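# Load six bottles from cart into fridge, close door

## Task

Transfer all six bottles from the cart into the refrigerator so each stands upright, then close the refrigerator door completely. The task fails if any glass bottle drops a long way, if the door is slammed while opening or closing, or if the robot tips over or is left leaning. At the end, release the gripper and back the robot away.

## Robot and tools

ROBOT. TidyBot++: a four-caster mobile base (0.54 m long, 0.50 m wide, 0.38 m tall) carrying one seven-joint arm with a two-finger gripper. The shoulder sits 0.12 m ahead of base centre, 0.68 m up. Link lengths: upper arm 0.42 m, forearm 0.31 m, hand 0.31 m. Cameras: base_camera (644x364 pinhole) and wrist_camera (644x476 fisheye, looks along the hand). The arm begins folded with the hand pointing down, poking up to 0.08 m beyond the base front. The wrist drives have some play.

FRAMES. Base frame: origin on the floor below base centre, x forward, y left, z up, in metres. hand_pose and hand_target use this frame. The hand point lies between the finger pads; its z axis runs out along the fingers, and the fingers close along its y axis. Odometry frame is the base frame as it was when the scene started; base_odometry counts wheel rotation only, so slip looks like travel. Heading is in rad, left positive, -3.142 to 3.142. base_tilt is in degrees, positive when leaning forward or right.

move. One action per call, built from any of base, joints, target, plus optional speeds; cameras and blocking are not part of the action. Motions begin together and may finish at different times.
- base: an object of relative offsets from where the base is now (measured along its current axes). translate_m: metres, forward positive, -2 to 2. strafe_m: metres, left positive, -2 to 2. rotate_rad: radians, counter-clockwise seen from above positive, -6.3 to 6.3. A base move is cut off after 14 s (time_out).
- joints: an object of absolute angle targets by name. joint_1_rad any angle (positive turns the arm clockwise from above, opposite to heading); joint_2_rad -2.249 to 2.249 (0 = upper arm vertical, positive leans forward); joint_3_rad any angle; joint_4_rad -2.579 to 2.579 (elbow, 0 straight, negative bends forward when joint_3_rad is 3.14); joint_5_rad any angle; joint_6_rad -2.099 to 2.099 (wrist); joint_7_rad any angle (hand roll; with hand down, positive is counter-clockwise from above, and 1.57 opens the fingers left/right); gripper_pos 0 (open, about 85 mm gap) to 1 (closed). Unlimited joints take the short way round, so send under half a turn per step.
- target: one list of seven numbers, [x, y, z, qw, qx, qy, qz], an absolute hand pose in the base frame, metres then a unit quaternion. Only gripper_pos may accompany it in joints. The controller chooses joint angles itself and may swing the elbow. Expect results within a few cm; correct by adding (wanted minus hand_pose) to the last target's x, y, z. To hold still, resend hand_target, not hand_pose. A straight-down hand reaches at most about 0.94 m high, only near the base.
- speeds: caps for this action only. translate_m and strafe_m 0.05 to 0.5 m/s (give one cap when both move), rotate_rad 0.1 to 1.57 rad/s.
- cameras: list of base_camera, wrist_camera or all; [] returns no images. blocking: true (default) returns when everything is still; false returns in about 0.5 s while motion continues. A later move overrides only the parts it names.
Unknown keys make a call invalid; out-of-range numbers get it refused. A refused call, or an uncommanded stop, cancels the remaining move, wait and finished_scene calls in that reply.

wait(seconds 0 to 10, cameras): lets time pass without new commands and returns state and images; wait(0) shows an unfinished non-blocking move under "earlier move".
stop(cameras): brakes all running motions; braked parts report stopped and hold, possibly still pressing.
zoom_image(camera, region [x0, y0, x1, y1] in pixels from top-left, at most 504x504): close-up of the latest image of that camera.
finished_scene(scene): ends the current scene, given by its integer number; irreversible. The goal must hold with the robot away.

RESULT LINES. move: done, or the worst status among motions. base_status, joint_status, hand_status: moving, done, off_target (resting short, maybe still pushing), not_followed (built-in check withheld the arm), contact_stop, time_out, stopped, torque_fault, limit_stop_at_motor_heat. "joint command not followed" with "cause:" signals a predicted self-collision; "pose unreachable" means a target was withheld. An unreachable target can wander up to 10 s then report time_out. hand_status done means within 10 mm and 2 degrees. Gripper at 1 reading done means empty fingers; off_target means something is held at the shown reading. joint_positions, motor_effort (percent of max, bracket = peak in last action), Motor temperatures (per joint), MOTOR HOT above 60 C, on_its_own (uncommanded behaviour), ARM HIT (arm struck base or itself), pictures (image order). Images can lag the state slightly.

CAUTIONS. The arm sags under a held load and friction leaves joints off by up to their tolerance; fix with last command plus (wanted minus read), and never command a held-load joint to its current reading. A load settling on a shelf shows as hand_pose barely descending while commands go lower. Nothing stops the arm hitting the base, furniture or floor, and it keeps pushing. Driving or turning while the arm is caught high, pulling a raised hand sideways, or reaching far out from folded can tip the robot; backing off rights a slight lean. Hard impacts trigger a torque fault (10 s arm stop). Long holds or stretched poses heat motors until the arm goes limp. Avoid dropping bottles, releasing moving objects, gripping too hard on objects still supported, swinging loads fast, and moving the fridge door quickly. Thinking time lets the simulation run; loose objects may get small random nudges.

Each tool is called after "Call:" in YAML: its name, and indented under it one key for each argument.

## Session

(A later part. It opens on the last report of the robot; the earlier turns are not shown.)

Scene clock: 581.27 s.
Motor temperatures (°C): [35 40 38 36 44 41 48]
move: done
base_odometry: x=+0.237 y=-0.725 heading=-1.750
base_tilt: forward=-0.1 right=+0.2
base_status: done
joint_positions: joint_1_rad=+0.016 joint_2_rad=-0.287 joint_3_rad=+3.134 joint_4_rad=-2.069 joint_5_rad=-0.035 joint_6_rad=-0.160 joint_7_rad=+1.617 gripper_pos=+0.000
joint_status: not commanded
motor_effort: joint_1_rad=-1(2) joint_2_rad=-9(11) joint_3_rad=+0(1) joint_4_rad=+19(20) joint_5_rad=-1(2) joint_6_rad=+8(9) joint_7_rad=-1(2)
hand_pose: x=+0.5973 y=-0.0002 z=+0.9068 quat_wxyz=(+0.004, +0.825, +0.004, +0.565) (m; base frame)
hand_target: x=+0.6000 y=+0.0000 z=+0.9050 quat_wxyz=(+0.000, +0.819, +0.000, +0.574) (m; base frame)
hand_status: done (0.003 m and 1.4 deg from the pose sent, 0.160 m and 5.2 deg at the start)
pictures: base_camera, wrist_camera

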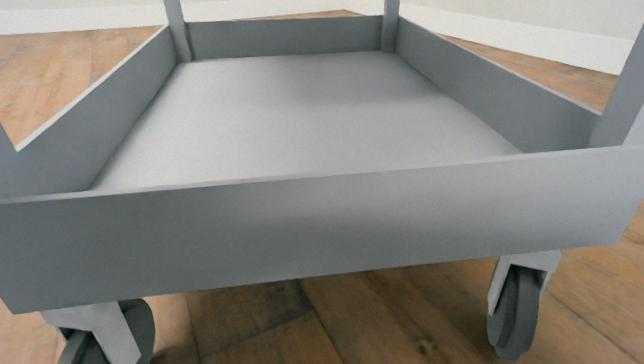

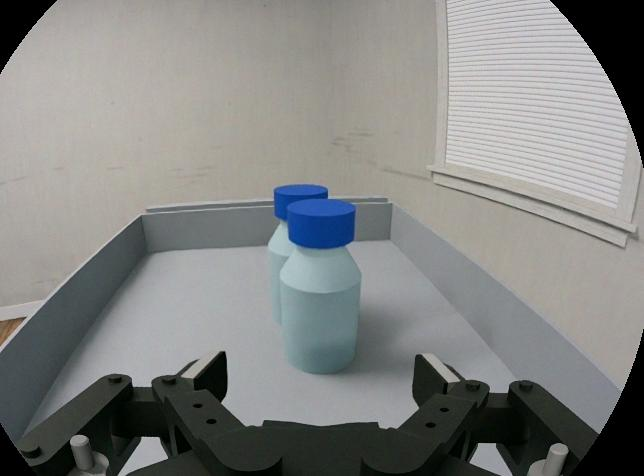

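Call:
move:
  base: {"translate_m": 0.03, "strafe_m": -0.008}
  speeds: {"translate_m": 0.15}
  target: [0.67,0,0.905,0,0.819,0,0.574]
  cameras: ["wrist_camera"]

Scene clock: 585.67 s.
Motor temperatures (°C): [35 39 38 36 44 41 48]
move: off_target
base_odometry: x=+0.224 y=-0.754 heading=-1.750
base_tilt: forward=-0.1 right=+0.2
base_status: done
joint_positions: joint_1_rad=-0.001 joint_2_rad=-0.123 joint_3_rad=+3.148 joint_4_rad=-1.976 joint_5_rad=-0.035 joint_6_rad=-0.114 joint_7_rad=+1.617 gripper_pos=+0.000
joint_status: not commanded
motor_effort: joint_1_rad=-1(2) joint_2_rad=-13(15) joint_3_rad=+0(2) joint_4_rad=+18(19) joint_5_rad=-1(1) joint_6_rad=+8(9) joint_7_rad=-1(2)
hand_pose: x=+0.6565 y=-0.0007 z=+0.8913 quat_wxyz=(+0.003, +0.833, +0.003, +0.554) (m; base frame)
hand_target: x=+0.6700 y=+0.0000 z=+0.9050 quat_wxyz=(+0.000, +0.819, +0.000, +0.574) (m; base frame)
hand_status: off_target (0.019 m and 2.8 deg from the pose sent, 0.073 m and 1.4 deg at the start)
pictures: wrist_camera

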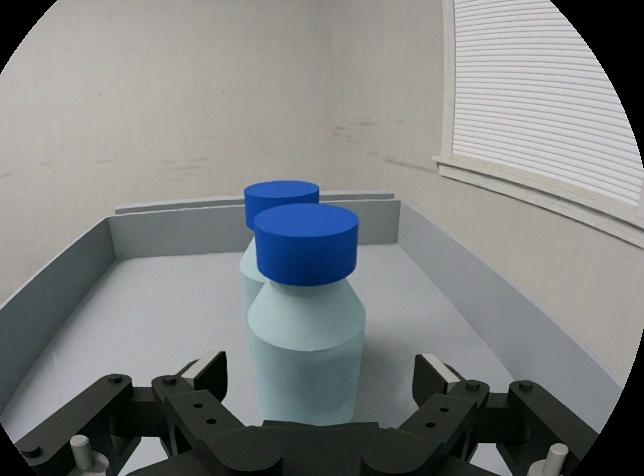

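Call:
move:
  base: {"translate_m": 0.03, "strafe_m": 0.004}
  speeds: {"translate_m": 0.1}
  target: [0.67,0,0.916,0,0.819,0,0.574]
  cameras: ["wrist_camera"]

Scene clock: 588.77 s.
Motor temperatures (°C): [35 39 38 36 44 41 48]
move: done
base_odometry: x=+0.223 y=-0.784 heading=-1.750
base_tilt: forward=-0.1 right=+0.2
base_status: done
joint_positions: joint_1_rad=-0.001 joint_2_rad=-0.122 joint_3_rad=+3.149 joint_4_rad=-1.940 joint_5_rad=-0.035 joint_6_rad=-0.113 joint_7_rad=+1.617 gripper_pos=+0.000
joint_status: not commanded
motor_effort: joint_1_rad=-2(3) joint_2_rad=-14(15) joint_3_rad=+0(2) joint_4_rad=+18(20) joint_5_rad=-1(1) joint_6_rad=+8(9) joint_7_rad=-1(2)
hand_pose: x=+0.6641 y=-0.0009 z=+0.9128 quat_wxyz=(+0.003, +0.822, +0.003, +0.569) (m; base frame)
hand_target: x=+0.6700 y=+0.0000 z=+0.9160 quat_wxyz=(+0.000, +0.819, +0.000, +0.574) (m; base frame)
hand_status: done (0.007 m and 0.9 deg from the pose sent, 0.028 m and 2.8 deg at the start)
pictures: wrist_camera

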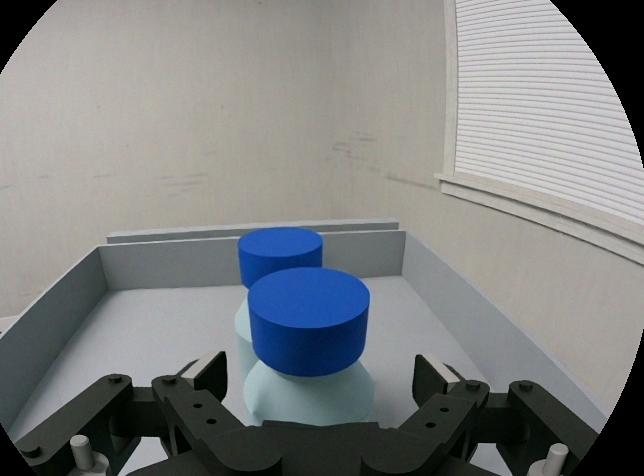

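Call:
move:
  base: {"translate_m": 0.032, "strafe_m": 0.006}
  speeds: {"translate_m": 0.1}
  target: [0.67,0,0.907,0,0.819,0,0.574]
  cameras: ["wrist_camera"]

Scene clock: 592.30 s.
Motor temperatures (°C): [35 39 38 36 44 41 48]
move: done
base_odometry: x=+0.223 y=-0.817 heading=-1.751
base_tilt: forward=-0.1 right=+0.2
base_status: done
joint_positions: joint_1_rad=-0.002 joint_2_rad=-0.118 joint_3_rad=+3.151 joint_4_rad=-1.945 joint_5_rad=-0.035 joint_6_rad=-0.102 joint_7_rad=+1.617 gripper_pos=+0.000
joint_status: not commanded
motor_effort: joint_1_rad=-2(2) joint_2_rad=-14(16) joint_3_rad=+0(1) joint_4_rad=+18(19) joint_5_rad=-1(1) joint_6_rad=+9(9) joint_7_rad=-1(2)
hand_pose: x=+0.6653 y=-0.0015 z=+0.9113 quat_wxyz=(+0.003, +0.822, +0.003, +0.570) (m; base frame)
hand_target: x=+0.6700 y=+0.0000 z=+0.9070 quat_wxyz=(+0.000, +0.819, +0.000, +0.574) (m; base frame)
hand_status: done (0.007 m and 0.7 deg from the pose sent, 0.008 m and 0.9 deg at the start)
pictures: wrist_camera

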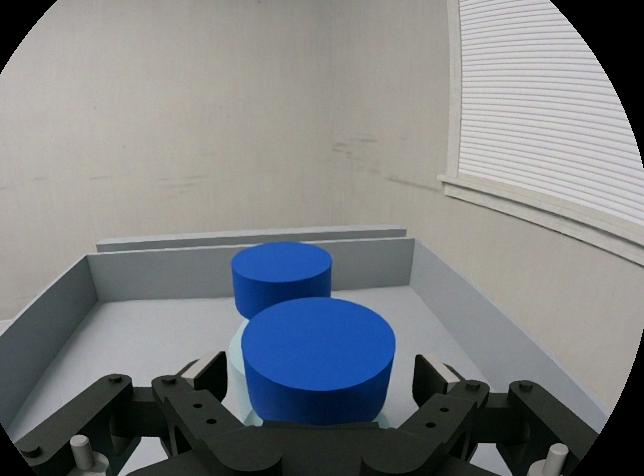

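Call:
move:
  target: [0.673,0,0.895,0,0.819,0,0.574]
  cameras: ["wrist_camera"]

Scene clock: 594.10 s.
Motor temperatures (°C): [35 39 38 36 44 41 48]
move: off_target
base_odometry: x=+0.223 y=-0.817 heading=-1.751
base_tilt: forward=-0.1 right=+0.2
base_status: not commanded
joint_positions: joint_1_rad=-0.010 joint_2_rad=-0.113 joint_3_rad=+3.158 joint_4_rad=-1.959 joint_5_rad=-0.035 joint_6_rad=-0.067 joint_7_rad=+1.617 gripper_pos=+0.000
joint_status: not commanded
motor_effort: joint_1_rad=-1(2) joint_2_rad=-14(15) joint_3_rad=+0(1) joint_4_rad=+18(19) joint_5_rad=-1(2) joint_6_rad=+9(9) joint_7_rad=-1(2)
hand_pose: x=+0.6676 y=-0.0014 z=+0.9097 quat_wxyz=(+0.003, +0.817, +0.003, +0.576) (m; base frame)
hand_target: x=+0.6730 y=+0.0000 z=+0.8950 quat_wxyz=(+0.000, +0.819, +0.000, +0.574) (m; base frame)
hand_status: off_target (0.016 m and 0.6 deg from the pose sent, 0.018 m and 0.7 deg at the start)
pictures: wrist_camera

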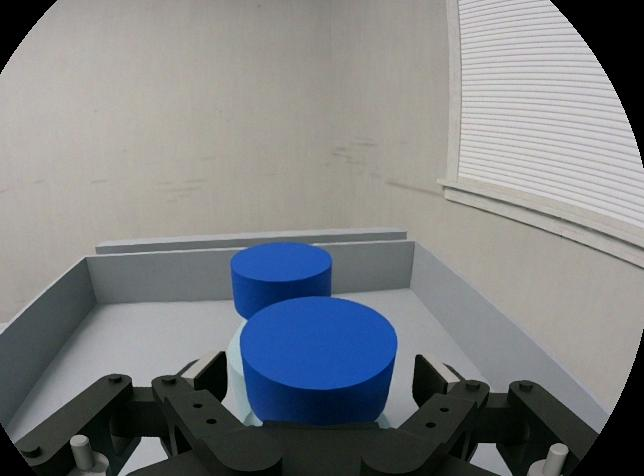

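Call:
move:
  target: [0.673,0,0.885,0,0.819,0,0.574]
  cameras: ["wrist_camera"]

Scene clock: 598.83 s.
Motor temperatures (°C): [35 39 38 36 44 41 48]
move: off_target
base_odometry: x=+0.223 y=-0.817 heading=-1.751
base_tilt: forward=-0.1 right=+0.2
base_status: not commanded
joint_positions: joint_1_rad=-0.015 joint_2_rad=-0.107 joint_3_rad=+3.162 joint_4_rad=-1.983 joint_5_rad=-0.030 joint_6_rad=-0.035 joint_7_rad=+1.612 gripper_pos=+0.000
joint_status: not commanded
motor_effort: joint_1_rad=-2(2) joint_2_rad=-14(15) joint_3_rad=+1(1) joint_4_rad=+18(19) joint_5_rad=-1(1) joint_6_rad=+9(9) joint_7_rad=-1(2)
hand_pose: x=+0.6676 y=-0.0017 z=+0.9021 quat_wxyz=(+0.003, +0.817, +0.002, +0.577) (m; base frame)
hand_target: x=+0.6730 y=+0.0000 z=+0.8850 quat_wxyz=(+0.000, +0.819, +0.000, +0.574) (m; base frame)
hand_status: off_target (0.018 m and 0.6 deg from the pose sent, 0.025 m and 0.6 deg at the start)
pictures: wrist_camera

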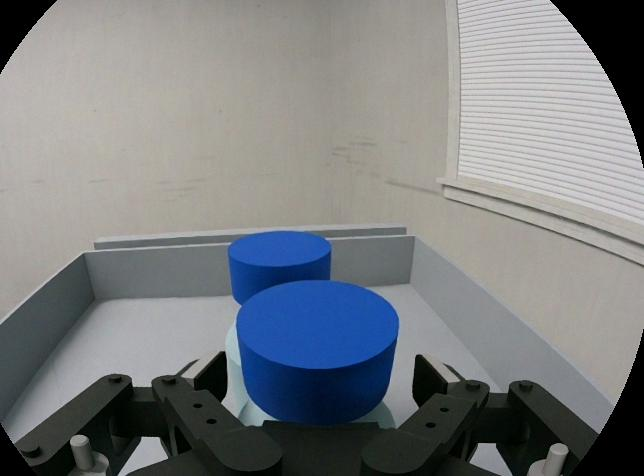

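Good: 161 px, centre 318. Left finger clears B5 (slightly behind). Close.

Call:
move:
  joints: {"gripper_pos":1}
  cameras: ["wrist_camera"]

Scene clock: 601.43 s.
Motor temperatures (°C): [35 39 38 36 44 41 48]
move: off_target
base_odometry: x=+0.223 y=-0.817 heading=-1.751
base_tilt: forward=-0.1 right=+0.2
base_status: not commanded
joint_positions: joint_1_rad=-0.019 joint_2_rad=-0.107 joint_3_rad=+3.163 joint_4_rad=-1.982 joint_5_rad=-0.030 joint_6_rad=-0.021 joint_7_rad=+1.611 gripper_pos=+0.434
joint_status: gripper_pos off_target (ended at +0.434, target +1.000)
motor_effort: joint_1_rad=-2(3) joint_2_rad=-11(16) joint_3_rad=+1(2) joint_4_rad=+16(20) joint_5_rad=-1(2) joint_6_rad=+7(11) joint_7_rad=-1(2)
hand_pose: x=+0.6692 y=-0.0003 z=+0.9068 quat_wxyz=(+0.003, +0.812, +0.003, +0.584) (m; base frame)
hand_target: x=+0.6730 y=+0.0000 z=+0.8850 quat_wxyz=(+0.000, +0.819, +0.000, +0.574) (m; base frame)
hand_status: not commanded
pictures: wrist_camera

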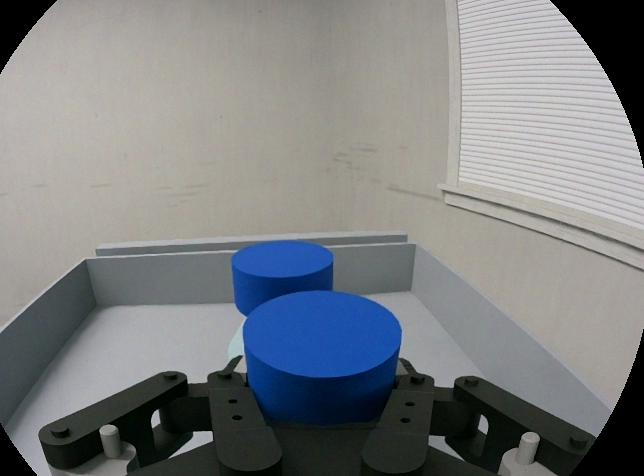

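Call:
move:
  target: [0.66,0,1.04,0,0.819,0,0.574]
  cameras: ["wrist_camera"]

Call:
move:
  base: {"translate_m": -0.43}
  target: [0.6,0,1.04,0,0.819,0,0.574]
  cameras: ["wrist_camera"]

Call:
move:
  base: {"rotate_rad": 2.021}
  cameras: []

Call:
move:
  base: {"translate_m": 0.661, "strafe_m": -0.177}
  target: [0.81,0.076,1.115,0,0.783,0,0.623]

Scene clock: 608.83 s.
Motor temperatures (°C): [35 39 38 36 44 41 48]
move: off_target
base_odometry: x=+0.223 y=-0.817 heading=-1.751
base_tilt: forward=-0.1 right=+0.2
base_status: not commanded
joint_positions: joint_1_rad=-0.019 joint_2_rad=-0.104 joint_3_rad=+3.163 joint_4_rad=-1.603 joint_5_rad=-0.030 joint_6_rad=-0.455 joint_7_rad=+1.611 gripper_pos=+0.436
joint_status: not commanded
motor_effort: joint_1_rad=-1(3) joint_2_rad=-19(19) joint_3_rad=+0(1) joint_4_rad=+23(25) joint_5_rad=-1(2) joint_6_rad=+12(15) joint_7_rad=-1(2)
hand_pose: x=+0.6779 y=+0.0031 z=+1.0067 quat_wxyz=(-0.002, +0.829, +0.007, +0.560) (m; base frame)
hand_target: x=+0.6600 y=+0.0000 z=+1.0400 quat_wxyz=(+0.000, +0.819, +0.000, +0.574) (m; base frame)
hand_status: off_target (0.038 m and 2.2 deg from the pose sent, 0.134 m and 1.4 deg at the start)
pictures: wrist_camera

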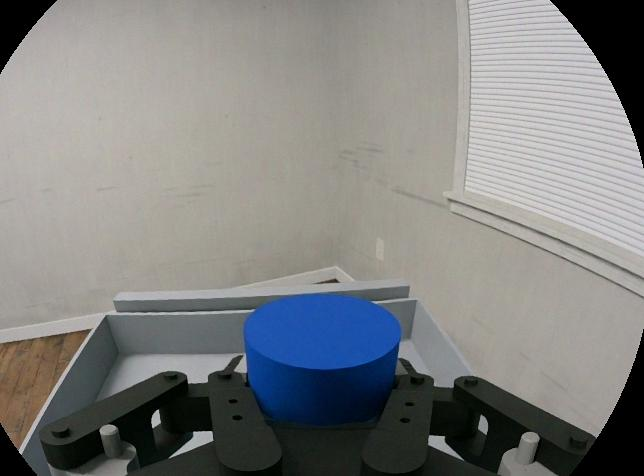

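Scene clock: 611.07 s.
Motor temperatures (°C): [35 39 38 36 44 41 48]
move: off_target
base_odometry: x=+0.300 y=-0.394 heading=-1.751
base_tilt: forward=-0.2 right=+0.2
base_status: done
joint_positions: joint_1_rad=-0.019 joint_2_rad=-0.256 joint_3_rad=+3.162 joint_4_rad=-1.661 joint_5_rad=-0.029 joint_6_rad=-0.504 joint_7_rad=+1.611 gripper_pos=+0.436
joint_status: not commanded
motor_effort: joint_1_rad=-2(3) joint_2_rad=-14(23) joint_3_rad=+0(2) joint_4_rad=+23(24) joint_5_rad=-1(2) joint_6_rad=+12(14) joint_7_rad=-1(2)
hand_pose: x=+0.6165 y=+0.0031 z=+1.0377 quat_wxyz=(-0.003, +0.816, +0.008, +0.578) (m; base frame)
hand_target: x=+0.6000 y=+0.0000 z=+1.0400 quat_wxyz=(+0.000, +0.819, +0.000, +0.574) (m; base frame)
hand_status: off_target (0.017 m and 1.1 deg from the pose sent, 0.085 m and 2.2 deg at the start)
pictures: wrist_camera

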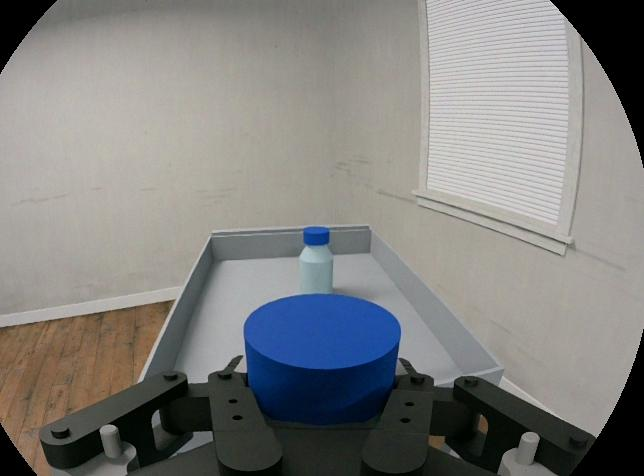

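Scene clock: 613.63 s.
Motor temperatures (°C): [35 39 38 36 44 41 48]
move: done
base_odometry: x=+0.300 y=-0.394 heading=+0.269
base_tilt: forward=-0.1 right=+0.2
base_status: done
joint_positions: joint_1_rad=-0.018 joint_2_rad=-0.256 joint_3_rad=+3.157 joint_4_rad=-1.661 joint_5_rad=-0.026 joint_6_rad=-0.504 joint_7_rad=+1.611 gripper_pos=+0.436
joint_status: not commanded
motor_effort: joint_1_rad=-2(4) joint_2_rad=-14(16) joint_3_rad=+0(3) joint_4_rad=+23(23) joint_5_rad=-1(2) joint_6_rad=+13(13) joint_7_rad=-1(2)
hand_pose: x=+0.6165 y=+0.0054 z=+1.0377 quat_wxyz=(-0.002, +0.816, +0.011, +0.578) (m; base frame)
hand_target: x=+0.6000 y=+0.0000 z=+1.0400 quat_wxyz=(+0.000, +0.819, +0.000, +0.574) (m; base frame)
hand_status: not commanded
pictures: none
No camera images: "cameras" was empty.

Scene clock: 616.37 s.
Motor temperatures (°C): [35 39 38 36 44 41 48]
move: off_target
base_odometry: x=+0.984 y=-0.389 heading=+0.270
base_tilt: forward=-0.1 right=+0.2
base_status: done
joint_positions: joint_1_rad=-0.252 joint_2_rad=+0.239 joint_3_rad=+3.246 joint_4_rad=-1.087 joint_5_rad=+0.237 joint_6_rad=-0.510 joint_7_rad=+1.314 gripper_pos=+0.436
joint_status: not commanded
motor_effort: joint_1_rad=-1(3) joint_2_rad=-30(34) joint_3_rad=+1(1) joint_4_rad=+23(24) joint_5_rad=+0(2) joint_6_rad=+12(14) joint_7_rad=-1(2)
hand_pose: x=+0.8193 y=+0.0814 z=+1.0909 quat_wxyz=(-0.006, +0.789, +0.012, +0.615) (m; base frame)
hand_target: x=+0.8100 y=+0.0760 z=+1.1150 quat_wxyz=(+0.000, +0.783, +0.000, +0.623) (m; base frame)
hand_status: off_target (0.026 m and 1.9 deg from the pose sent, 0.220 m and 6.5 deg at the start)
pictures: base_camera, wrist_camera

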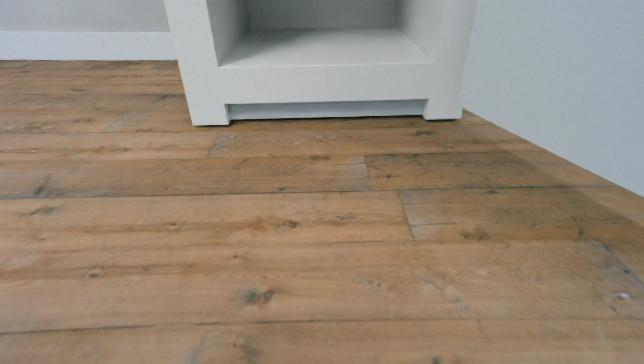

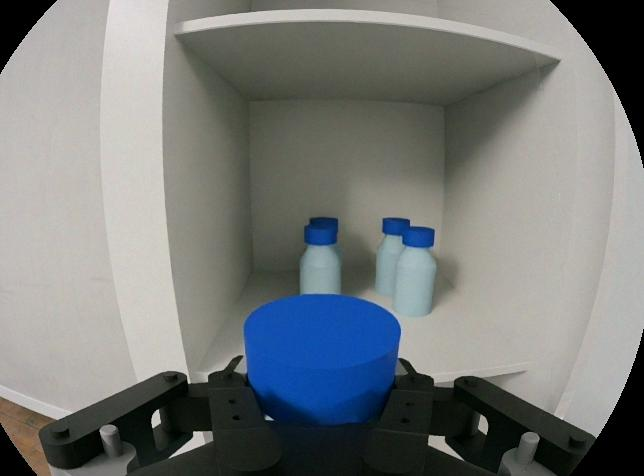

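Call:
move:
  base: {"translate_m": 0.335}
  speeds: {"translate_m": 0.25}

Call:
move:
  target: [0.81,0.076,1.075,0,0.783,0,0.623]
  cameras: []

Call:
move:
  target: [0.81,0.076,1.06,0,0.783,0,0.623]

Scene clock: 622.57 s.
Motor temperatures (°C): [35 39 38 36 44 41 48]
move: done
base_odometry: x=+1.307 y=-0.299 heading=+0.270
base_tilt: forward=-0.1 right=+0.2
base_status: done
joint_positions: joint_1_rad=-0.254 joint_2_rad=+0.240 joint_3_rad=+3.247 joint_4_rad=-1.085 joint_5_rad=+0.238 joint_6_rad=-0.511 joint_7_rad=+1.314 gripper_pos=+0.436
joint_status: not commanded
motor_effort: joint_1_rad=-2(3) joint_2_rad=-30(34) joint_3_rad=+0(1) joint_4_rad=+23(23) joint_5_rad=+0(1) joint_6_rad=+13(13) joint_7_rad=-1(2)
hand_pose: x=+0.8195 y=+0.0829 z=+1.0908 quat_wxyz=(-0.006, +0.789, +0.013, +0.614) (m; base frame)
hand_target: x=+0.8100 y=+0.0760 z=+1.1150 quat_wxyz=(+0.000, +0.783, +0.000, +0.623) (m; base frame)
hand_status: not commanded
pictures: base_camera, wrist_camera

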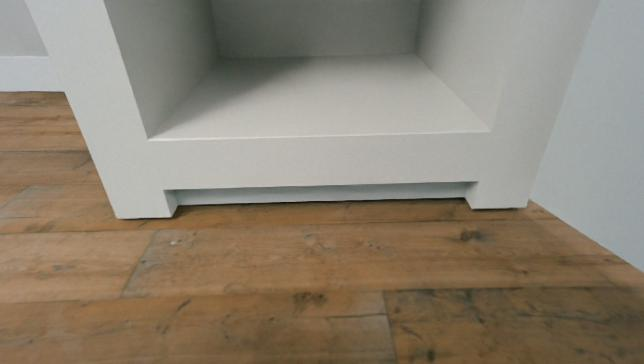

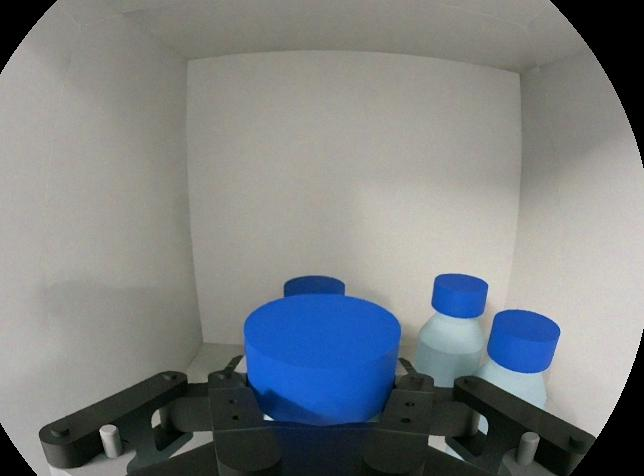

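Scene clock: 623.67 s.
Motor temperatures (°C): [35 39 38 36 44 41 48]
move: off_target
base_odometry: x=+1.307 y=-0.299 heading=+0.270
base_tilt: forward=-0.1 right=+0.2
base_status: not commanded
joint_positions: joint_1_rad=-0.293 joint_2_rad=+0.238 joint_3_rad=+3.290 joint_4_rad=-1.191 joint_5_rad=+0.303 joint_6_rad=-0.476 joint_7_rad=+1.232 gripper_pos=+0.437
joint_status: not commanded
motor_effort: joint_1_rad=-2(2) joint_2_rad=-26(32) joint_3_rad=+0(1) joint_4_rad=+20(24) joint_5_rad=+1(1) joint_6_rad=+9(13) joint_7_rad=-1(2)
hand_pose: x=+0.8200 y=+0.0759 z=+1.0413 quat_wxyz=(+0.006, +0.807, +0.002, +0.591) (m; base frame)
hand_target: x=+0.8100 y=+0.0760 z=+1.0750 quat_wxyz=(+0.000, +0.783, +0.000, +0.623) (m; base frame)
hand_status: off_target (0.035 m and 4.6 deg from the pose sent, 0.020 m and 2.0 deg at the start)
pictures: none
No camera images: "cameras" was empty.

Scene clock: 624.43 s.
Motor temperatures (°C): [35 39 38 36 44 41 48]
move: off_target
base_odometry: x=+1.307 y=-0.299 heading=+0.270
base_tilt: forward=-0.1 right=+0.1
base_status: not commanded
joint_positions: joint_1_rad=-0.323 joint_2_rad=+0.225 joint_3_rad=+3.324 joint_4_rad=-1.235 joint_5_rad=+0.332 joint_6_rad=-0.424 joint_7_rad=+1.195 gripper_pos=+0.437
joint_status: not commanded
motor_effort: joint_1_rad=-1(2) joint_2_rad=-24(27) joint_3_rad=+1(1) joint_4_rad=+19(20) joint_5_rad=+0(1) joint_6_rad=+9(10) joint_7_rad=-1(2)
hand_pose: x=+0.8179 y=+0.0760 z=+1.0407 quat_wxyz=(+0.006, +0.799, +0.002, +0.601) (m; base frame)
hand_target: x=+0.8100 y=+0.0760 z=+1.0600 quat_wxyz=(+0.000, +0.783, +0.000, +0.623) (m; base frame)
hand_status: off_target (0.021 m and 3.2 deg from the pose sent, 0.021 m and 4.6 deg at the start)
pictures: base_camera, wrist_camera

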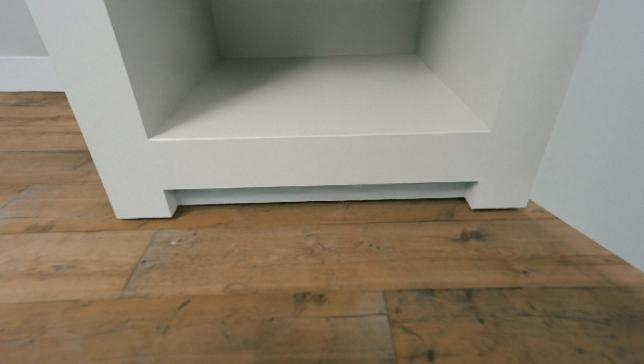

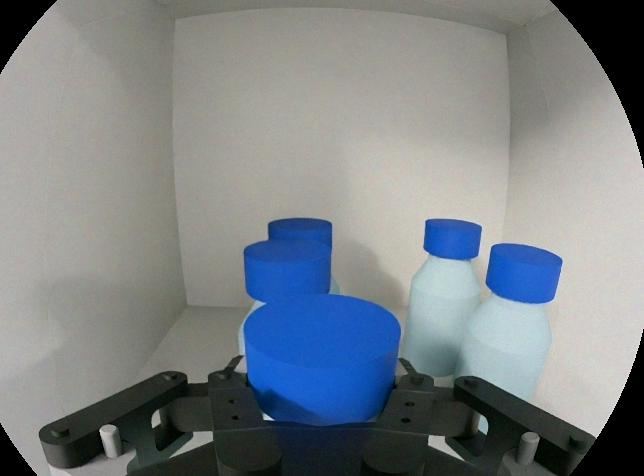

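Call:
move:
  joints: {"gripper_pos":0.2}
  cameras: []

Call:
move:
  base: {"translate_m": -0.12}
  speeds: {"translate_m": 0.12}
  cameras: ["wrist_camera"]

Call:
move:
  base: {"translate_m": -0.215}
  cameras: ["wrist_camera"]

Call:
move:
  base: {"translate_m": -0.61, "strafe_m": 0.16}
  target: [0.5,0,1.0,0,0.819,0,0.574]
  cameras: []

Call:
move:
  base: {"rotate_rad": -2.021}
  joints: {"gripper_pos":0}
  cameras: []

Call:
move:
  base: {"translate_m": 0.325, "strafe_m": -0.039}
  speeds: {"translate_m": 0.3}
  target: [0.66,0,0.92,0,0.819,0,0.574]

Scene clock: 635.63 s.
Motor temperatures (°C): [35 40 38 36 44 41 48]
move: done
base_odometry: x=+1.307 y=-0.299 heading=+0.270
base_tilt: forward=-0.1 right=+0.2
base_status: not commanded
joint_positions: joint_1_rad=-0.323 joint_2_rad=+0.225 joint_3_rad=+3.324 joint_4_rad=-1.236 joint_5_rad=+0.333 joint_6_rad=-0.422 joint_7_rad=+1.195 gripper_pos=+0.200
joint_status: all done
motor_effort: joint_1_rad=-2(2) joint_2_rad=-25(26) joint_3_rad=+1(1) joint_4_rad=+19(20) joint_5_rad=+0(1) joint_6_rad=+8(9) joint_7_rad=-1(2)
hand_pose: x=+0.8180 y=+0.0759 z=+1.0408 quat_wxyz=(+0.006, +0.799, +0.002, +0.602) (m; base frame)
hand_target: x=+0.8100 y=+0.0760 z=+1.0600 quat_wxyz=(+0.000, +0.783, +0.000, +0.623) (m; base frame)
hand_status: not commanded
pictures: none
No camera images: "cameras" was empty.

Scene clock: 637.20 s.
Motor temperatures (°C): [35 40 38 36 44 41 48]
move: done
base_odometry: x=+1.192 y=-0.331 heading=+0.270
base_tilt: forward=-0.1 right=+0.2
base_status: done
joint_positions: joint_1_rad=-0.325 joint_2_rad=+0.219 joint_3_rad=+3.327 joint_4_rad=-1.237 joint_5_rad=+0.333 joint_6_rad=-0.421 joint_7_rad=+1.195 gripper_pos=+0.200
joint_status: not commanded
motor_effort: joint_1_rad=-2(4) joint_2_rad=-25(28) joint_3_rad=+1(2) joint_4_rad=+19(19) joint_5_rad=+0(1) joint_6_rad=+8(9) joint_7_rad=-1(2)
hand_pose: x=+0.8159 y=+0.0752 z=+1.0452 quat_wxyz=(+0.005, +0.797, +0.001, +0.604) (m; base frame)
hand_target: x=+0.8100 y=+0.0760 z=+1.0600 quat_wxyz=(+0.000, +0.783, +0.000, +0.623) (m; base frame)
hand_status: not commanded
pictures: wrist_camera

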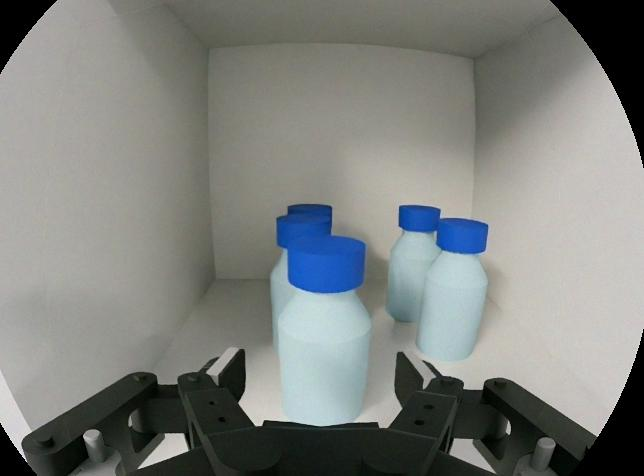

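Scene clock: 638.87 s.
Motor temperatures (°C): [35 40 38 36 44 41 48]
move: done
base_odometry: x=+0.985 y=-0.389 heading=+0.271
base_tilt: forward=-0.1 right=+0.2
base_status: done
joint_positions: joint_1_rad=-0.326 joint_2_rad=+0.212 joint_3_rad=+3.328 joint_4_rad=-1.238 joint_5_rad=+0.334 joint_6_rad=-0.420 joint_7_rad=+1.195 gripper_pos=+0.200
joint_status: not commanded
motor_effort: joint_1_rad=-1(2) joint_2_rad=-25(29) joint_3_rad=+1(2) joint_4_rad=+19(20) joint_5_rad=+0(1) joint_6_rad=+8(9) joint_7_rad=-2(2)
hand_pose: x=+0.8135 y=+0.0744 z=+1.0500 quat_wxyz=(+0.004, +0.795, +0.001, +0.607) (m; base frame)
hand_target: x=+0.8100 y=+0.0760 z=+1.0600 quat_wxyz=(+0.000, +0.783, +0.000, +0.623) (m; base frame)
hand_status: not commanded
pictures: wrist_camera

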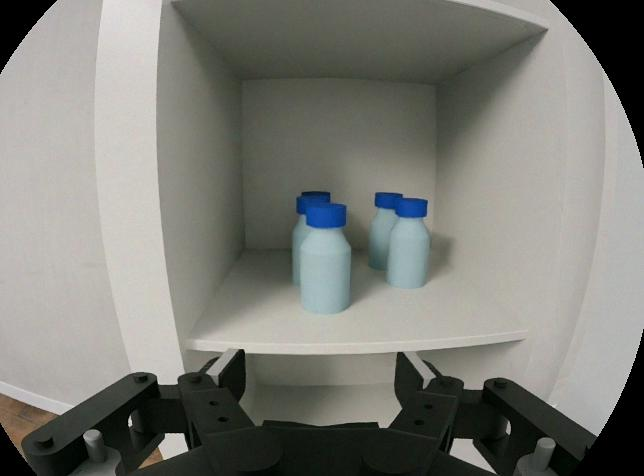

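Scene clock: 641.50 s.
Motor temperatures (°C): [35 40 38 36 44 41 48]
move: off_target
base_odometry: x=+0.354 y=-0.398 heading=+0.271
base_tilt: forward=-0.2 right=+0.2
base_status: done
joint_positions: joint_1_rad=-0.030 joint_2_rad=-0.544 joint_3_rad=+3.167 joint_4_rad=-1.879 joint_5_rad=+0.038 joint_6_rad=-0.495 joint_7_rad=+1.530 gripper_pos=+0.200
joint_status: not commanded
motor_effort: joint_1_rad=-1(4) joint_2_rad=-1(27) joint_3_rad=+0(1) joint_4_rad=+18(19) joint_5_rad=-1(1) joint_6_rad=+8(10) joint_7_rad=-1(2)
hand_pose: x=+0.5081 y=-0.0056 z=+1.0358 quat_wxyz=(-0.003, +0.792, -0.009, +0.610) (m; base frame)
hand_target: x=+0.5000 y=+0.0000 z=+1.0000 quat_wxyz=(+0.000, +0.819, +0.000, +0.574) (m; base frame)
hand_status: off_target (0.037 m and 5.2 deg from the pose sent, 0.326 m and 4.8 deg at the start)
pictures: none
No camera images: "cameras" was empty.

Scene clock: 644.07 s.
Motor temperatures (°C): [35 40 38 36 44 41 48]
move: done
base_odometry: x=+0.354 y=-0.398 heading=-1.749
base_tilt: forward=-0.2 right=+0.2
base_status: done
joint_positions: joint_1_rad=-0.025 joint_2_rad=-0.544 joint_3_rad=+3.161 joint_4_rad=-1.879 joint_5_rad=+0.035 joint_6_rad=-0.495 joint_7_rad=+1.530 gripper_pos=+0.000
joint_status: all done
motor_effort: joint_1_rad=-2(3) joint_2_rad=-1(3) joint_3_rad=+0(2) joint_4_rad=+19(19) joint_5_rad=-1(1) joint_6_rad=+9(9) joint_7_rad=-1(2)
hand_pose: x=+0.5080 y=-0.0043 z=+1.0354 quat_wxyz=(-0.003, +0.793, -0.009, +0.610) (m; base frame)
hand_target: x=+0.5000 y=+0.0000 z=+1.0000 quat_wxyz=(+0.000, +0.819, +0.000, +0.574) (m; base frame)
hand_status: not commanded
pictures: none
No camera images: "cameras" was empty.

Scene clock: 646.10 s.
Motor temperatures (°C): [35 40 38 36 44 41 48]
move: done
base_odometry: x=+0.258 y=-0.711 heading=-1.750
base_tilt: forward=-0.2 right=+0.2
base_status: done
joint_positions: joint_1_rad=-0.025 joint_2_rad=-0.148 joint_3_rad=+3.161 joint_4_rad=-1.914 joint_5_rad=+0.034 joint_6_rad=-0.169 joint_7_rad=+1.534 gripper_pos=+0.000
joint_status: not commanded
motor_effort: joint_1_rad=-1(2) joint_2_rad=-13(16) joint_3_rad=+0(1) joint_4_rad=+18(19) joint_5_rad=-1(1) joint_6_rad=+9(9) joint_7_rad=-1(2)
hand_pose: x=+0.6565 y=+0.0018 z=+0.9264 quat_wxyz=(-0.001, +0.823, -0.002, +0.568) (m; base frame)
hand_target: x=+0.6600 y=+0.0000 z=+0.9200 quat_wxyz=(+0.000, +0.819, +0.000, +0.574) (m; base frame)
hand_status: done (0.008 m and 0.9 deg from the pose sent, 0.191 m and 5.2 deg at the start)
pictures: base_camera, wrist_camera

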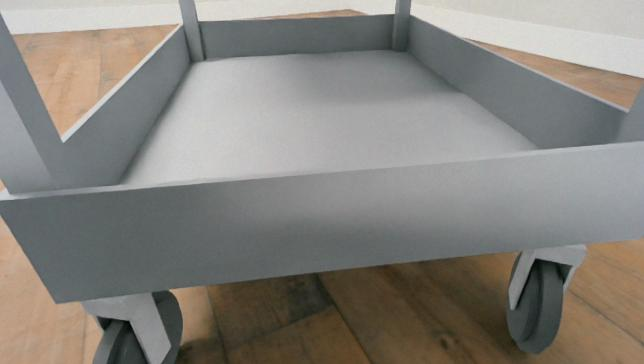

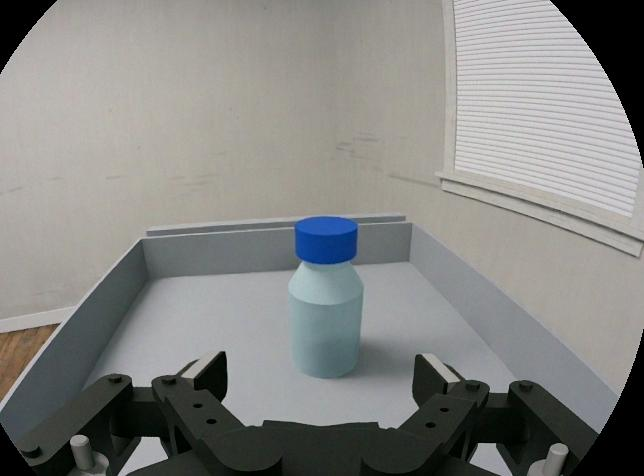

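Call:
move:
  base: {"translate_m": 0.075, "strafe_m": -0.013}
  speeds: {"translate_m": 0.15}
  target: [0.71,0,0.92,0,0.81,0,0.586]
  cameras: ["wrist_camera"]

Scene clock: 654.80 s.
Motor temperatures (°C): [35 40 38 36 44 41 48]
move: off_target
base_odometry: x=+0.232 y=-0.783 heading=-1.750
base_tilt: forward=-0.1 right=+0.2
base_status: done
joint_positions: joint_1_rad=-0.030 joint_2_rad=-0.027 joint_3_rad=+3.179 joint_4_rad=-1.872 joint_5_rad=-0.028 joint_6_rad=-0.096 joint_7_rad=+1.595 gripper_pos=+0.000
joint_status: not commanded
motor_effort: joint_1_rad=-2(2) joint_2_rad=-17(20) joint_3_rad=+0(2) joint_4_rad=+18(19) joint_5_rad=-1(1) joint_6_rad=+9(9) joint_7_rad=-1(2)
hand_pose: x=+0.7010 y=-0.0026 z=+0.9047 quat_wxyz=(+0.000, +0.825, -0.004, +0.565) (m; base frame)
hand_target: x=+0.7100 y=+0.0000 z=+0.9200 quat_wxyz=(+0.000, +0.810, +0.000, +0.586) (m; base frame)
hand_status: off_target (0.018 m and 3.0 deg from the pose sent, 0.054 m and 2.6 deg at the start)
pictures: wrist_camera

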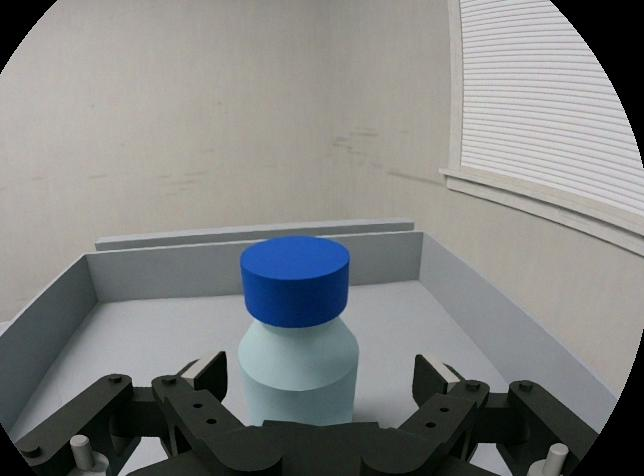

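Call:
move:
  base: {"translate_m": 0.035, "strafe_m": 0.009}
  speeds: {"translate_m": 0.1}
  cameras: ["wrist_camera"]

Scene clock: 657.60 s.
Motor temperatures (°C): [35 40 38 36 44 41 48]
move: done
base_odometry: x=+0.234 y=-0.819 heading=-1.750
base_tilt: forward=-0.1 right=+0.2
base_status: done
joint_positions: joint_1_rad=-0.030 joint_2_rad=-0.027 joint_3_rad=+3.180 joint_4_rad=-1.872 joint_5_rad=-0.029 joint_6_rad=-0.094 joint_7_rad=+1.596 gripper_pos=+0.000
joint_status: not commanded
motor_effort: joint_1_rad=-1(3) joint_2_rad=-17(19) joint_3_rad=+0(2) joint_4_rad=+18(19) joint_5_rad=-1(1) joint_6_rad=+9(9) joint_7_rad=-1(2)
hand_pose: x=+0.7012 y=-0.0027 z=+0.9051 quat_wxyz=(+0.000, +0.825, -0.004, +0.565) (m; base frame)
hand_target: x=+0.7100 y=+0.0000 z=+0.9200 quat_wxyz=(+0.000, +0.810, +0.000, +0.586) (m; base frame)
hand_status: not commanded
pictures: wrist_camera

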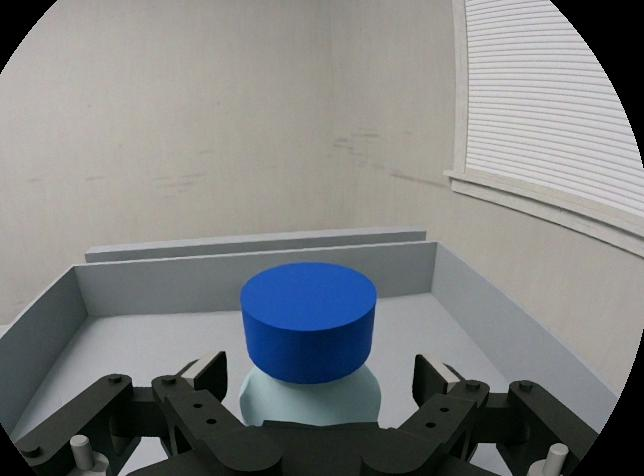

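Call:
move:
  base: {"translate_m": 0.018, "strafe_m": 0.006}
  speeds: {"translate_m": 0.1}
  cameras: ["wrist_camera"]

Scene clock: 660.27 s.
Motor temperatures (°C): [35 40 38 36 44 41 48]
move: done
base_odometry: x=+0.237 y=-0.837 heading=-1.750
base_tilt: forward=-0.2 right=+0.2
base_status: done
joint_positions: joint_1_rad=-0.031 joint_2_rad=-0.025 joint_3_rad=+3.181 joint_4_rad=-1.872 joint_5_rad=-0.029 joint_6_rad=-0.093 joint_7_rad=+1.596 gripper_pos=+0.000
joint_status: not commanded
motor_effort: joint_1_rad=-2(3) joint_2_rad=-17(20) joint_3_rad=+0(2) joint_4_rad=+18(19) joint_5_rad=-1(1) joint_6_rad=+9(9) joint_7_rad=-1(2)
hand_pose: x=+0.7018 y=-0.0024 z=+0.9044 quat_wxyz=(-0.001, +0.825, -0.004, +0.565) (m; base frame)
hand_target: x=+0.7100 y=+0.0000 z=+0.9200 quat_wxyz=(+0.000, +0.810, +0.000, +0.586) (m; base frame)
hand_status: not commanded
pictures: wrist_camera

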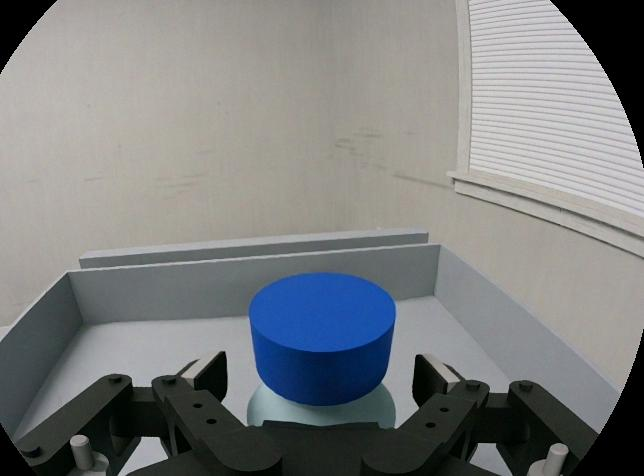

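Call:
move:
  base: {"translate_m": 0.01, "strafe_m": -0.002}
  speeds: {"translate_m": 0.1}
  cameras: ["wrist_camera"]

Scene clock: 663.33 s.
Motor temperatures (°C): [35 40 38 36 44 41 48]
move: done
base_odometry: x=+0.233 y=-0.846 heading=-1.751
base_tilt: forward=-0.2 right=+0.2
base_status: done
joint_positions: joint_1_rad=-0.032 joint_2_rad=-0.024 joint_3_rad=+3.181 joint_4_rad=-1.872 joint_5_rad=-0.029 joint_6_rad=-0.093 joint_7_rad=+1.596 gripper_pos=+0.000
joint_status: not commanded
motor_effort: joint_1_rad=-2(3) joint_2_rad=-17(19) joint_3_rad=+0(1) joint_4_rad=+18(19) joint_5_rad=-1(2) joint_6_rad=+8(9) joint_7_rad=-1(2)
hand_pose: x=+0.7019 y=-0.0023 z=+0.9044 quat_wxyz=(-0.001, +0.825, -0.004, +0.565) (m; base frame)
hand_target: x=+0.7100 y=+0.0000 z=+0.9200 quat_wxyz=(+0.000, +0.810, +0.000, +0.586) (m; base frame)
hand_status: not commanded
pictures: wrist_camera

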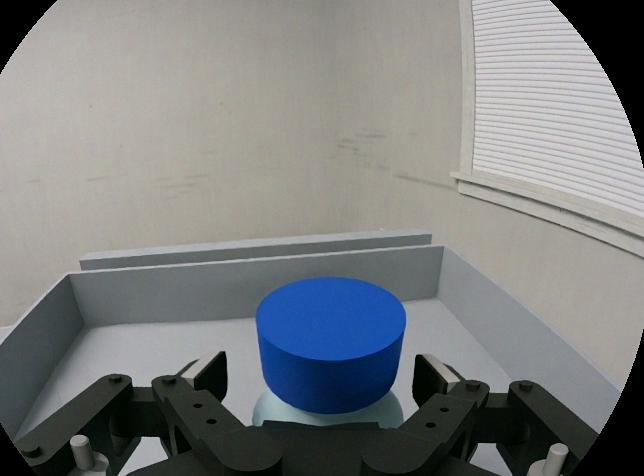

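Call:
move:
  base: {"translate_m": 0.006, "strafe_m": -0.005}
  speeds: {"translate_m": 0.1}
  cameras: ["wrist_camera"]

Scene clock: 666.37 s.
Motor temperatures (°C): [35 40 38 36 44 41 48]
move: done
base_odometry: x=+0.228 y=-0.850 heading=-1.753
base_tilt: forward=-0.2 right=+0.2
base_status: done
joint_positions: joint_1_rad=-0.033 joint_2_rad=-0.024 joint_3_rad=+3.182 joint_4_rad=-1.871 joint_5_rad=-0.030 joint_6_rad=-0.093 joint_7_rad=+1.596 gripper_pos=+0.000
joint_status: not commanded
motor_effort: joint_1_rad=-2(3) joint_2_rad=-17(20) joint_3_rad=+0(1) joint_4_rad=+18(20) joint_5_rad=-1(2) joint_6_rad=+8(9) joint_7_rad=-1(2)
hand_pose: x=+0.7021 y=-0.0025 z=+0.9045 quat_wxyz=(+0.000, +0.825, -0.004, +0.565) (m; base frame)
hand_target: x=+0.7100 y=+0.0000 z=+0.9200 quat_wxyz=(+0.000, +0.810, +0.000, +0.586) (m; base frame)
hand_status: not commanded
pictures: wrist_camera

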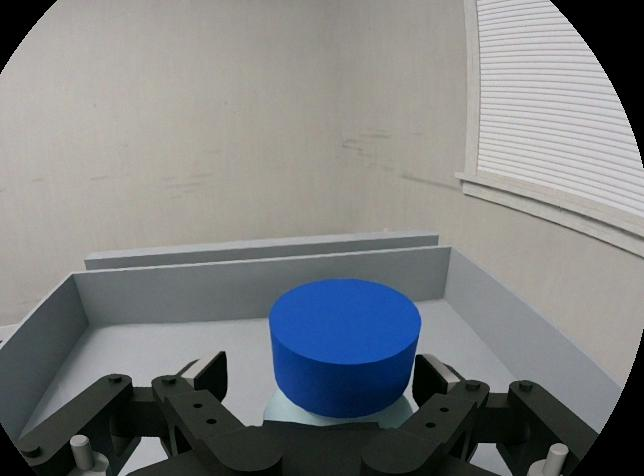

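Call:
move:
  cameras: ["base_camera"]

Scene clock: 671.77 s.
Motor temperatures (°C): [35 40 38 36 44 41 48]
base_odometry: x=+0.228 y=-0.850 heading=-1.753
base_tilt: forward=-0.2 right=+0.2
base_status: done
joint_positions: joint_1_rad=-0.033 joint_2_rad=-0.024 joint_3_rad=+3.182 joint_4_rad=-1.871 joint_5_rad=-0.030 joint_6_rad=-0.093 joint_7_rad=+1.596 gripper_pos=+0.000
joint_status: not commanded
motor_effort: joint_1_rad=-2(3) joint_2_rad=-17(20) joint_3_rad=+0(1) joint_4_rad=+18(20) joint_5_rad=-1(2) joint_6_rad=+8(9) joint_7_rad=-1(2)
hand_pose: x=+0.7021 y=-0.0025 z=+0.9045 quat_wxyz=(+0.000, +0.825, -0.004, +0.565) (m; base frame)
hand_target: x=+0.7100 y=+0.0000 z=+0.9200 quat_wxyz=(+0.000, +0.810, +0.000, +0.586) (m; base frame)
hand_status: not commanded
pictures: base_camera

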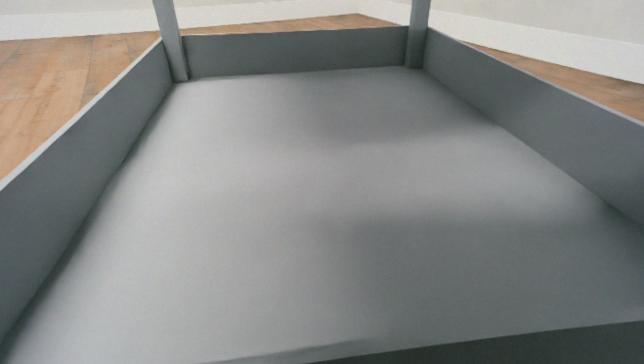

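Call:
move:
  base: {"translate_m": -0.12}
  speeds: {"translate_m": 0.1}
  cameras: ["wrist_camera"]

Call:
move:
  target: [0.76,0,0.93,0,0.8,0,0.6]

Scene clock: 676.93 s.
Motor temperatures (°C): [35 40 38 36 44 41 48]
move: done
base_odometry: x=+0.249 y=-0.732 heading=-1.753
base_tilt: forward=-0.2 right=+0.2
base_status: done
joint_positions: joint_1_rad=-0.033 joint_2_rad=-0.024 joint_3_rad=+3.183 joint_4_rad=-1.871 joint_5_rad=-0.030 joint_6_rad=-0.092 joint_7_rad=+1.596 gripper_pos=+0.000
joint_status: not commanded
motor_effort: joint_1_rad=-1(4) joint_2_rad=-17(22) joint_3_rad=+0(1) joint_4_rad=+18(19) joint_5_rad=-1(1) joint_6_rad=+8(9) joint_7_rad=-1(2)
hand_pose: x=+0.7023 y=-0.0027 z=+0.9046 quat_wxyz=(+0.000, +0.825, -0.004, +0.566) (m; base frame)
hand_target: x=+0.7100 y=+0.0000 z=+0.9200 quat_wxyz=(+0.000, +0.810, +0.000, +0.586) (m; base frame)
hand_status: not commanded
pictures: wrist_camera

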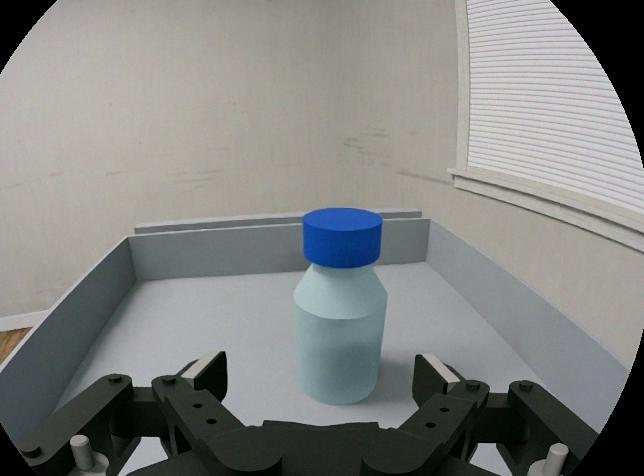

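Scene clock: 677.93 s.
Motor temperatures (°C): [35 40 38 36 44 41 48]
move: off_target
base_odometry: x=+0.249 y=-0.732 heading=-1.753
base_tilt: forward=-0.2 right=+0.2
base_status: not commanded
joint_positions: joint_1_rad=+0.009 joint_2_rad=+0.068 joint_3_rad=+3.129 joint_4_rad=-1.756 joint_5_rad=-0.021 joint_6_rad=-0.064 joint_7_rad=+1.592 gripper_pos=+0.000
joint_status: not commanded
motor_effort: joint_1_rad=-1(2) joint_2_rad=-20(21) joint_3_rad=+0(1) joint_4_rad=+18(19) joint_5_rad=-1(2) joint_6_rad=+9(9) joint_7_rad=-1(2)
hand_pose: x=+0.7475 y=+0.0039 z=+0.9259 quat_wxyz=(-0.002, +0.810, +0.002, +0.587) (m; base frame)
hand_target: x=+0.7600 y=+0.0000 z=+0.9300 quat_wxyz=(+0.000, +0.800, +0.000, +0.600) (m; base frame)
hand_status: off_target (0.014 m and 1.9 deg from the pose sent, 0.063 m and 4.9 deg at the start)
pictures: base_camera, wrist_camera

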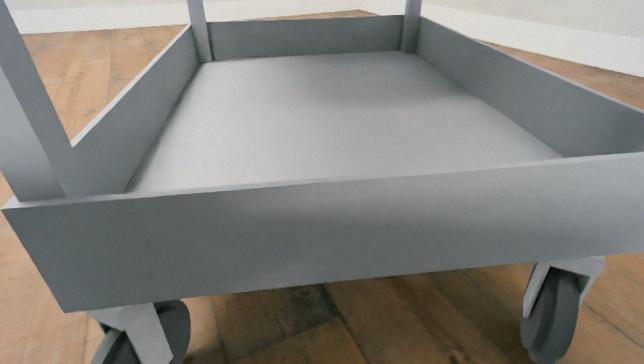

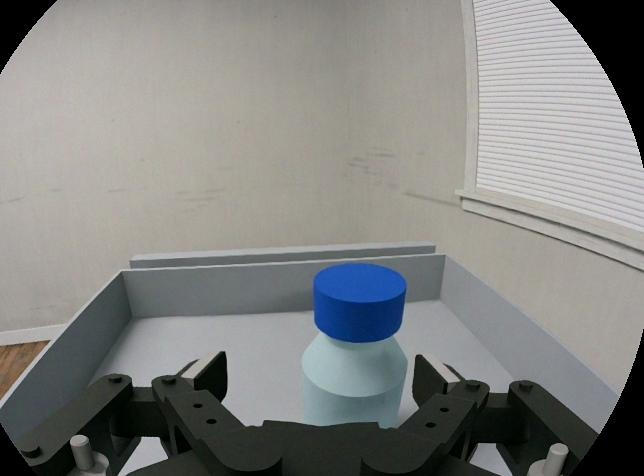

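Call:
move:
  base: {"translate_m": 0.035, "strafe_m": -0.026}
  speeds: {"translate_m": 0.1}
  target: [0.76,0,0.92,0,0.8,0,0.6]
  cameras: ["wrist_camera"]

Scene clock: 681.80 s.
Motor temperatures (°C): [35 39 38 36 44 41 48]
move: off_target
base_odometry: x=+0.217 y=-0.761 heading=-1.753
base_tilt: forward=-0.1 right=+0.2
base_status: done
joint_positions: joint_1_rad=+0.012 joint_2_rad=+0.077 joint_3_rad=+3.125 joint_4_rad=-1.760 joint_5_rad=-0.018 joint_6_rad=-0.030 joint_7_rad=+1.588 gripper_pos=+0.000
joint_status: not commanded
motor_effort: joint_1_rad=-2(3) joint_2_rad=-20(22) joint_3_rad=+0(2) joint_4_rad=+18(19) joint_5_rad=-1(1) joint_6_rad=+9(9) joint_7_rad=+0(2)
hand_pose: x=+0.7522 y=+0.0036 z=+0.9279 quat_wxyz=(-0.002, +0.804, +0.001, +0.595) (m; base frame)
hand_target: x=+0.7600 y=+0.0000 z=+0.9200 quat_wxyz=(+0.000, +0.800, +0.000, +0.600) (m; base frame)
hand_status: off_target (0.012 m and 0.7 deg from the pose sent, 0.014 m and 1.9 deg at the start)
pictures: wrist_camera

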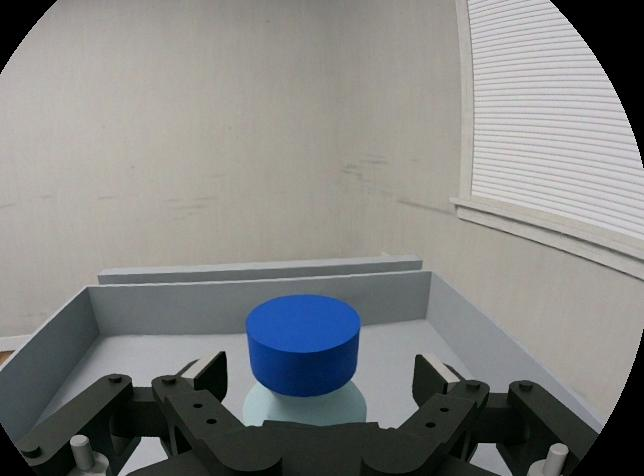

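Call:
move:
  base: {"translate_m": 0.025, "strafe_m": 0.006}
  speeds: {"translate_m": 0.1}
  target: [0.763,0,0.9,0,0.8,0,0.6]
  cameras: ["wrist_camera"]

Scene clock: 684.27 s.
Motor temperatures (°C): [35 39 38 36 44 41 48]
move: off_target
base_odometry: x=+0.218 y=-0.787 heading=-1.753
base_tilt: forward=-0.1 right=+0.2
base_status: done
joint_positions: joint_1_rad=+0.012 joint_2_rad=+0.104 joint_3_rad=+3.125 joint_4_rad=-1.786 joint_5_rad=-0.014 joint_6_rad=+0.035 joint_7_rad=+1.588 gripper_pos=+0.000
joint_status: not commanded
motor_effort: joint_1_rad=-1(3) joint_2_rad=-21(23) joint_3_rad=+0(1) joint_4_rad=+18(19) joint_5_rad=-1(1) joint_6_rad=+9(9) joint_7_rad=-1(2)
hand_pose: x=+0.7597 y=+0.0031 z=+0.9143 quat_wxyz=(-0.001, +0.800, +0.002, +0.600) (m; base frame)
hand_target: x=+0.7630 y=+0.0000 z=+0.9000 quat_wxyz=(+0.000, +0.800, +0.000, +0.600) (m; base frame)
hand_status: off_target (0.015 m and 0.2 deg from the pose sent, 0.030 m and 0.7 deg at the start)
pictures: wrist_camera

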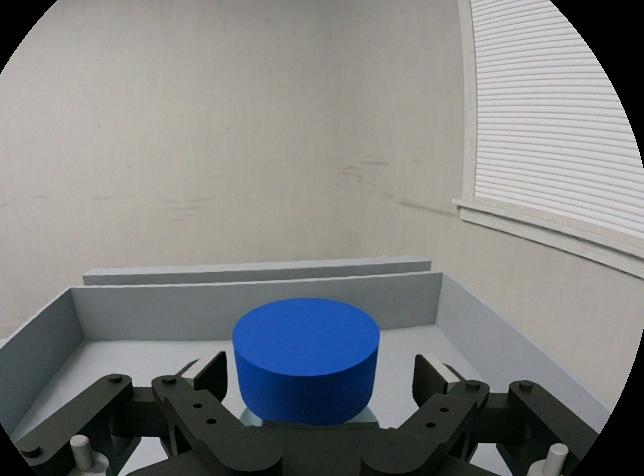

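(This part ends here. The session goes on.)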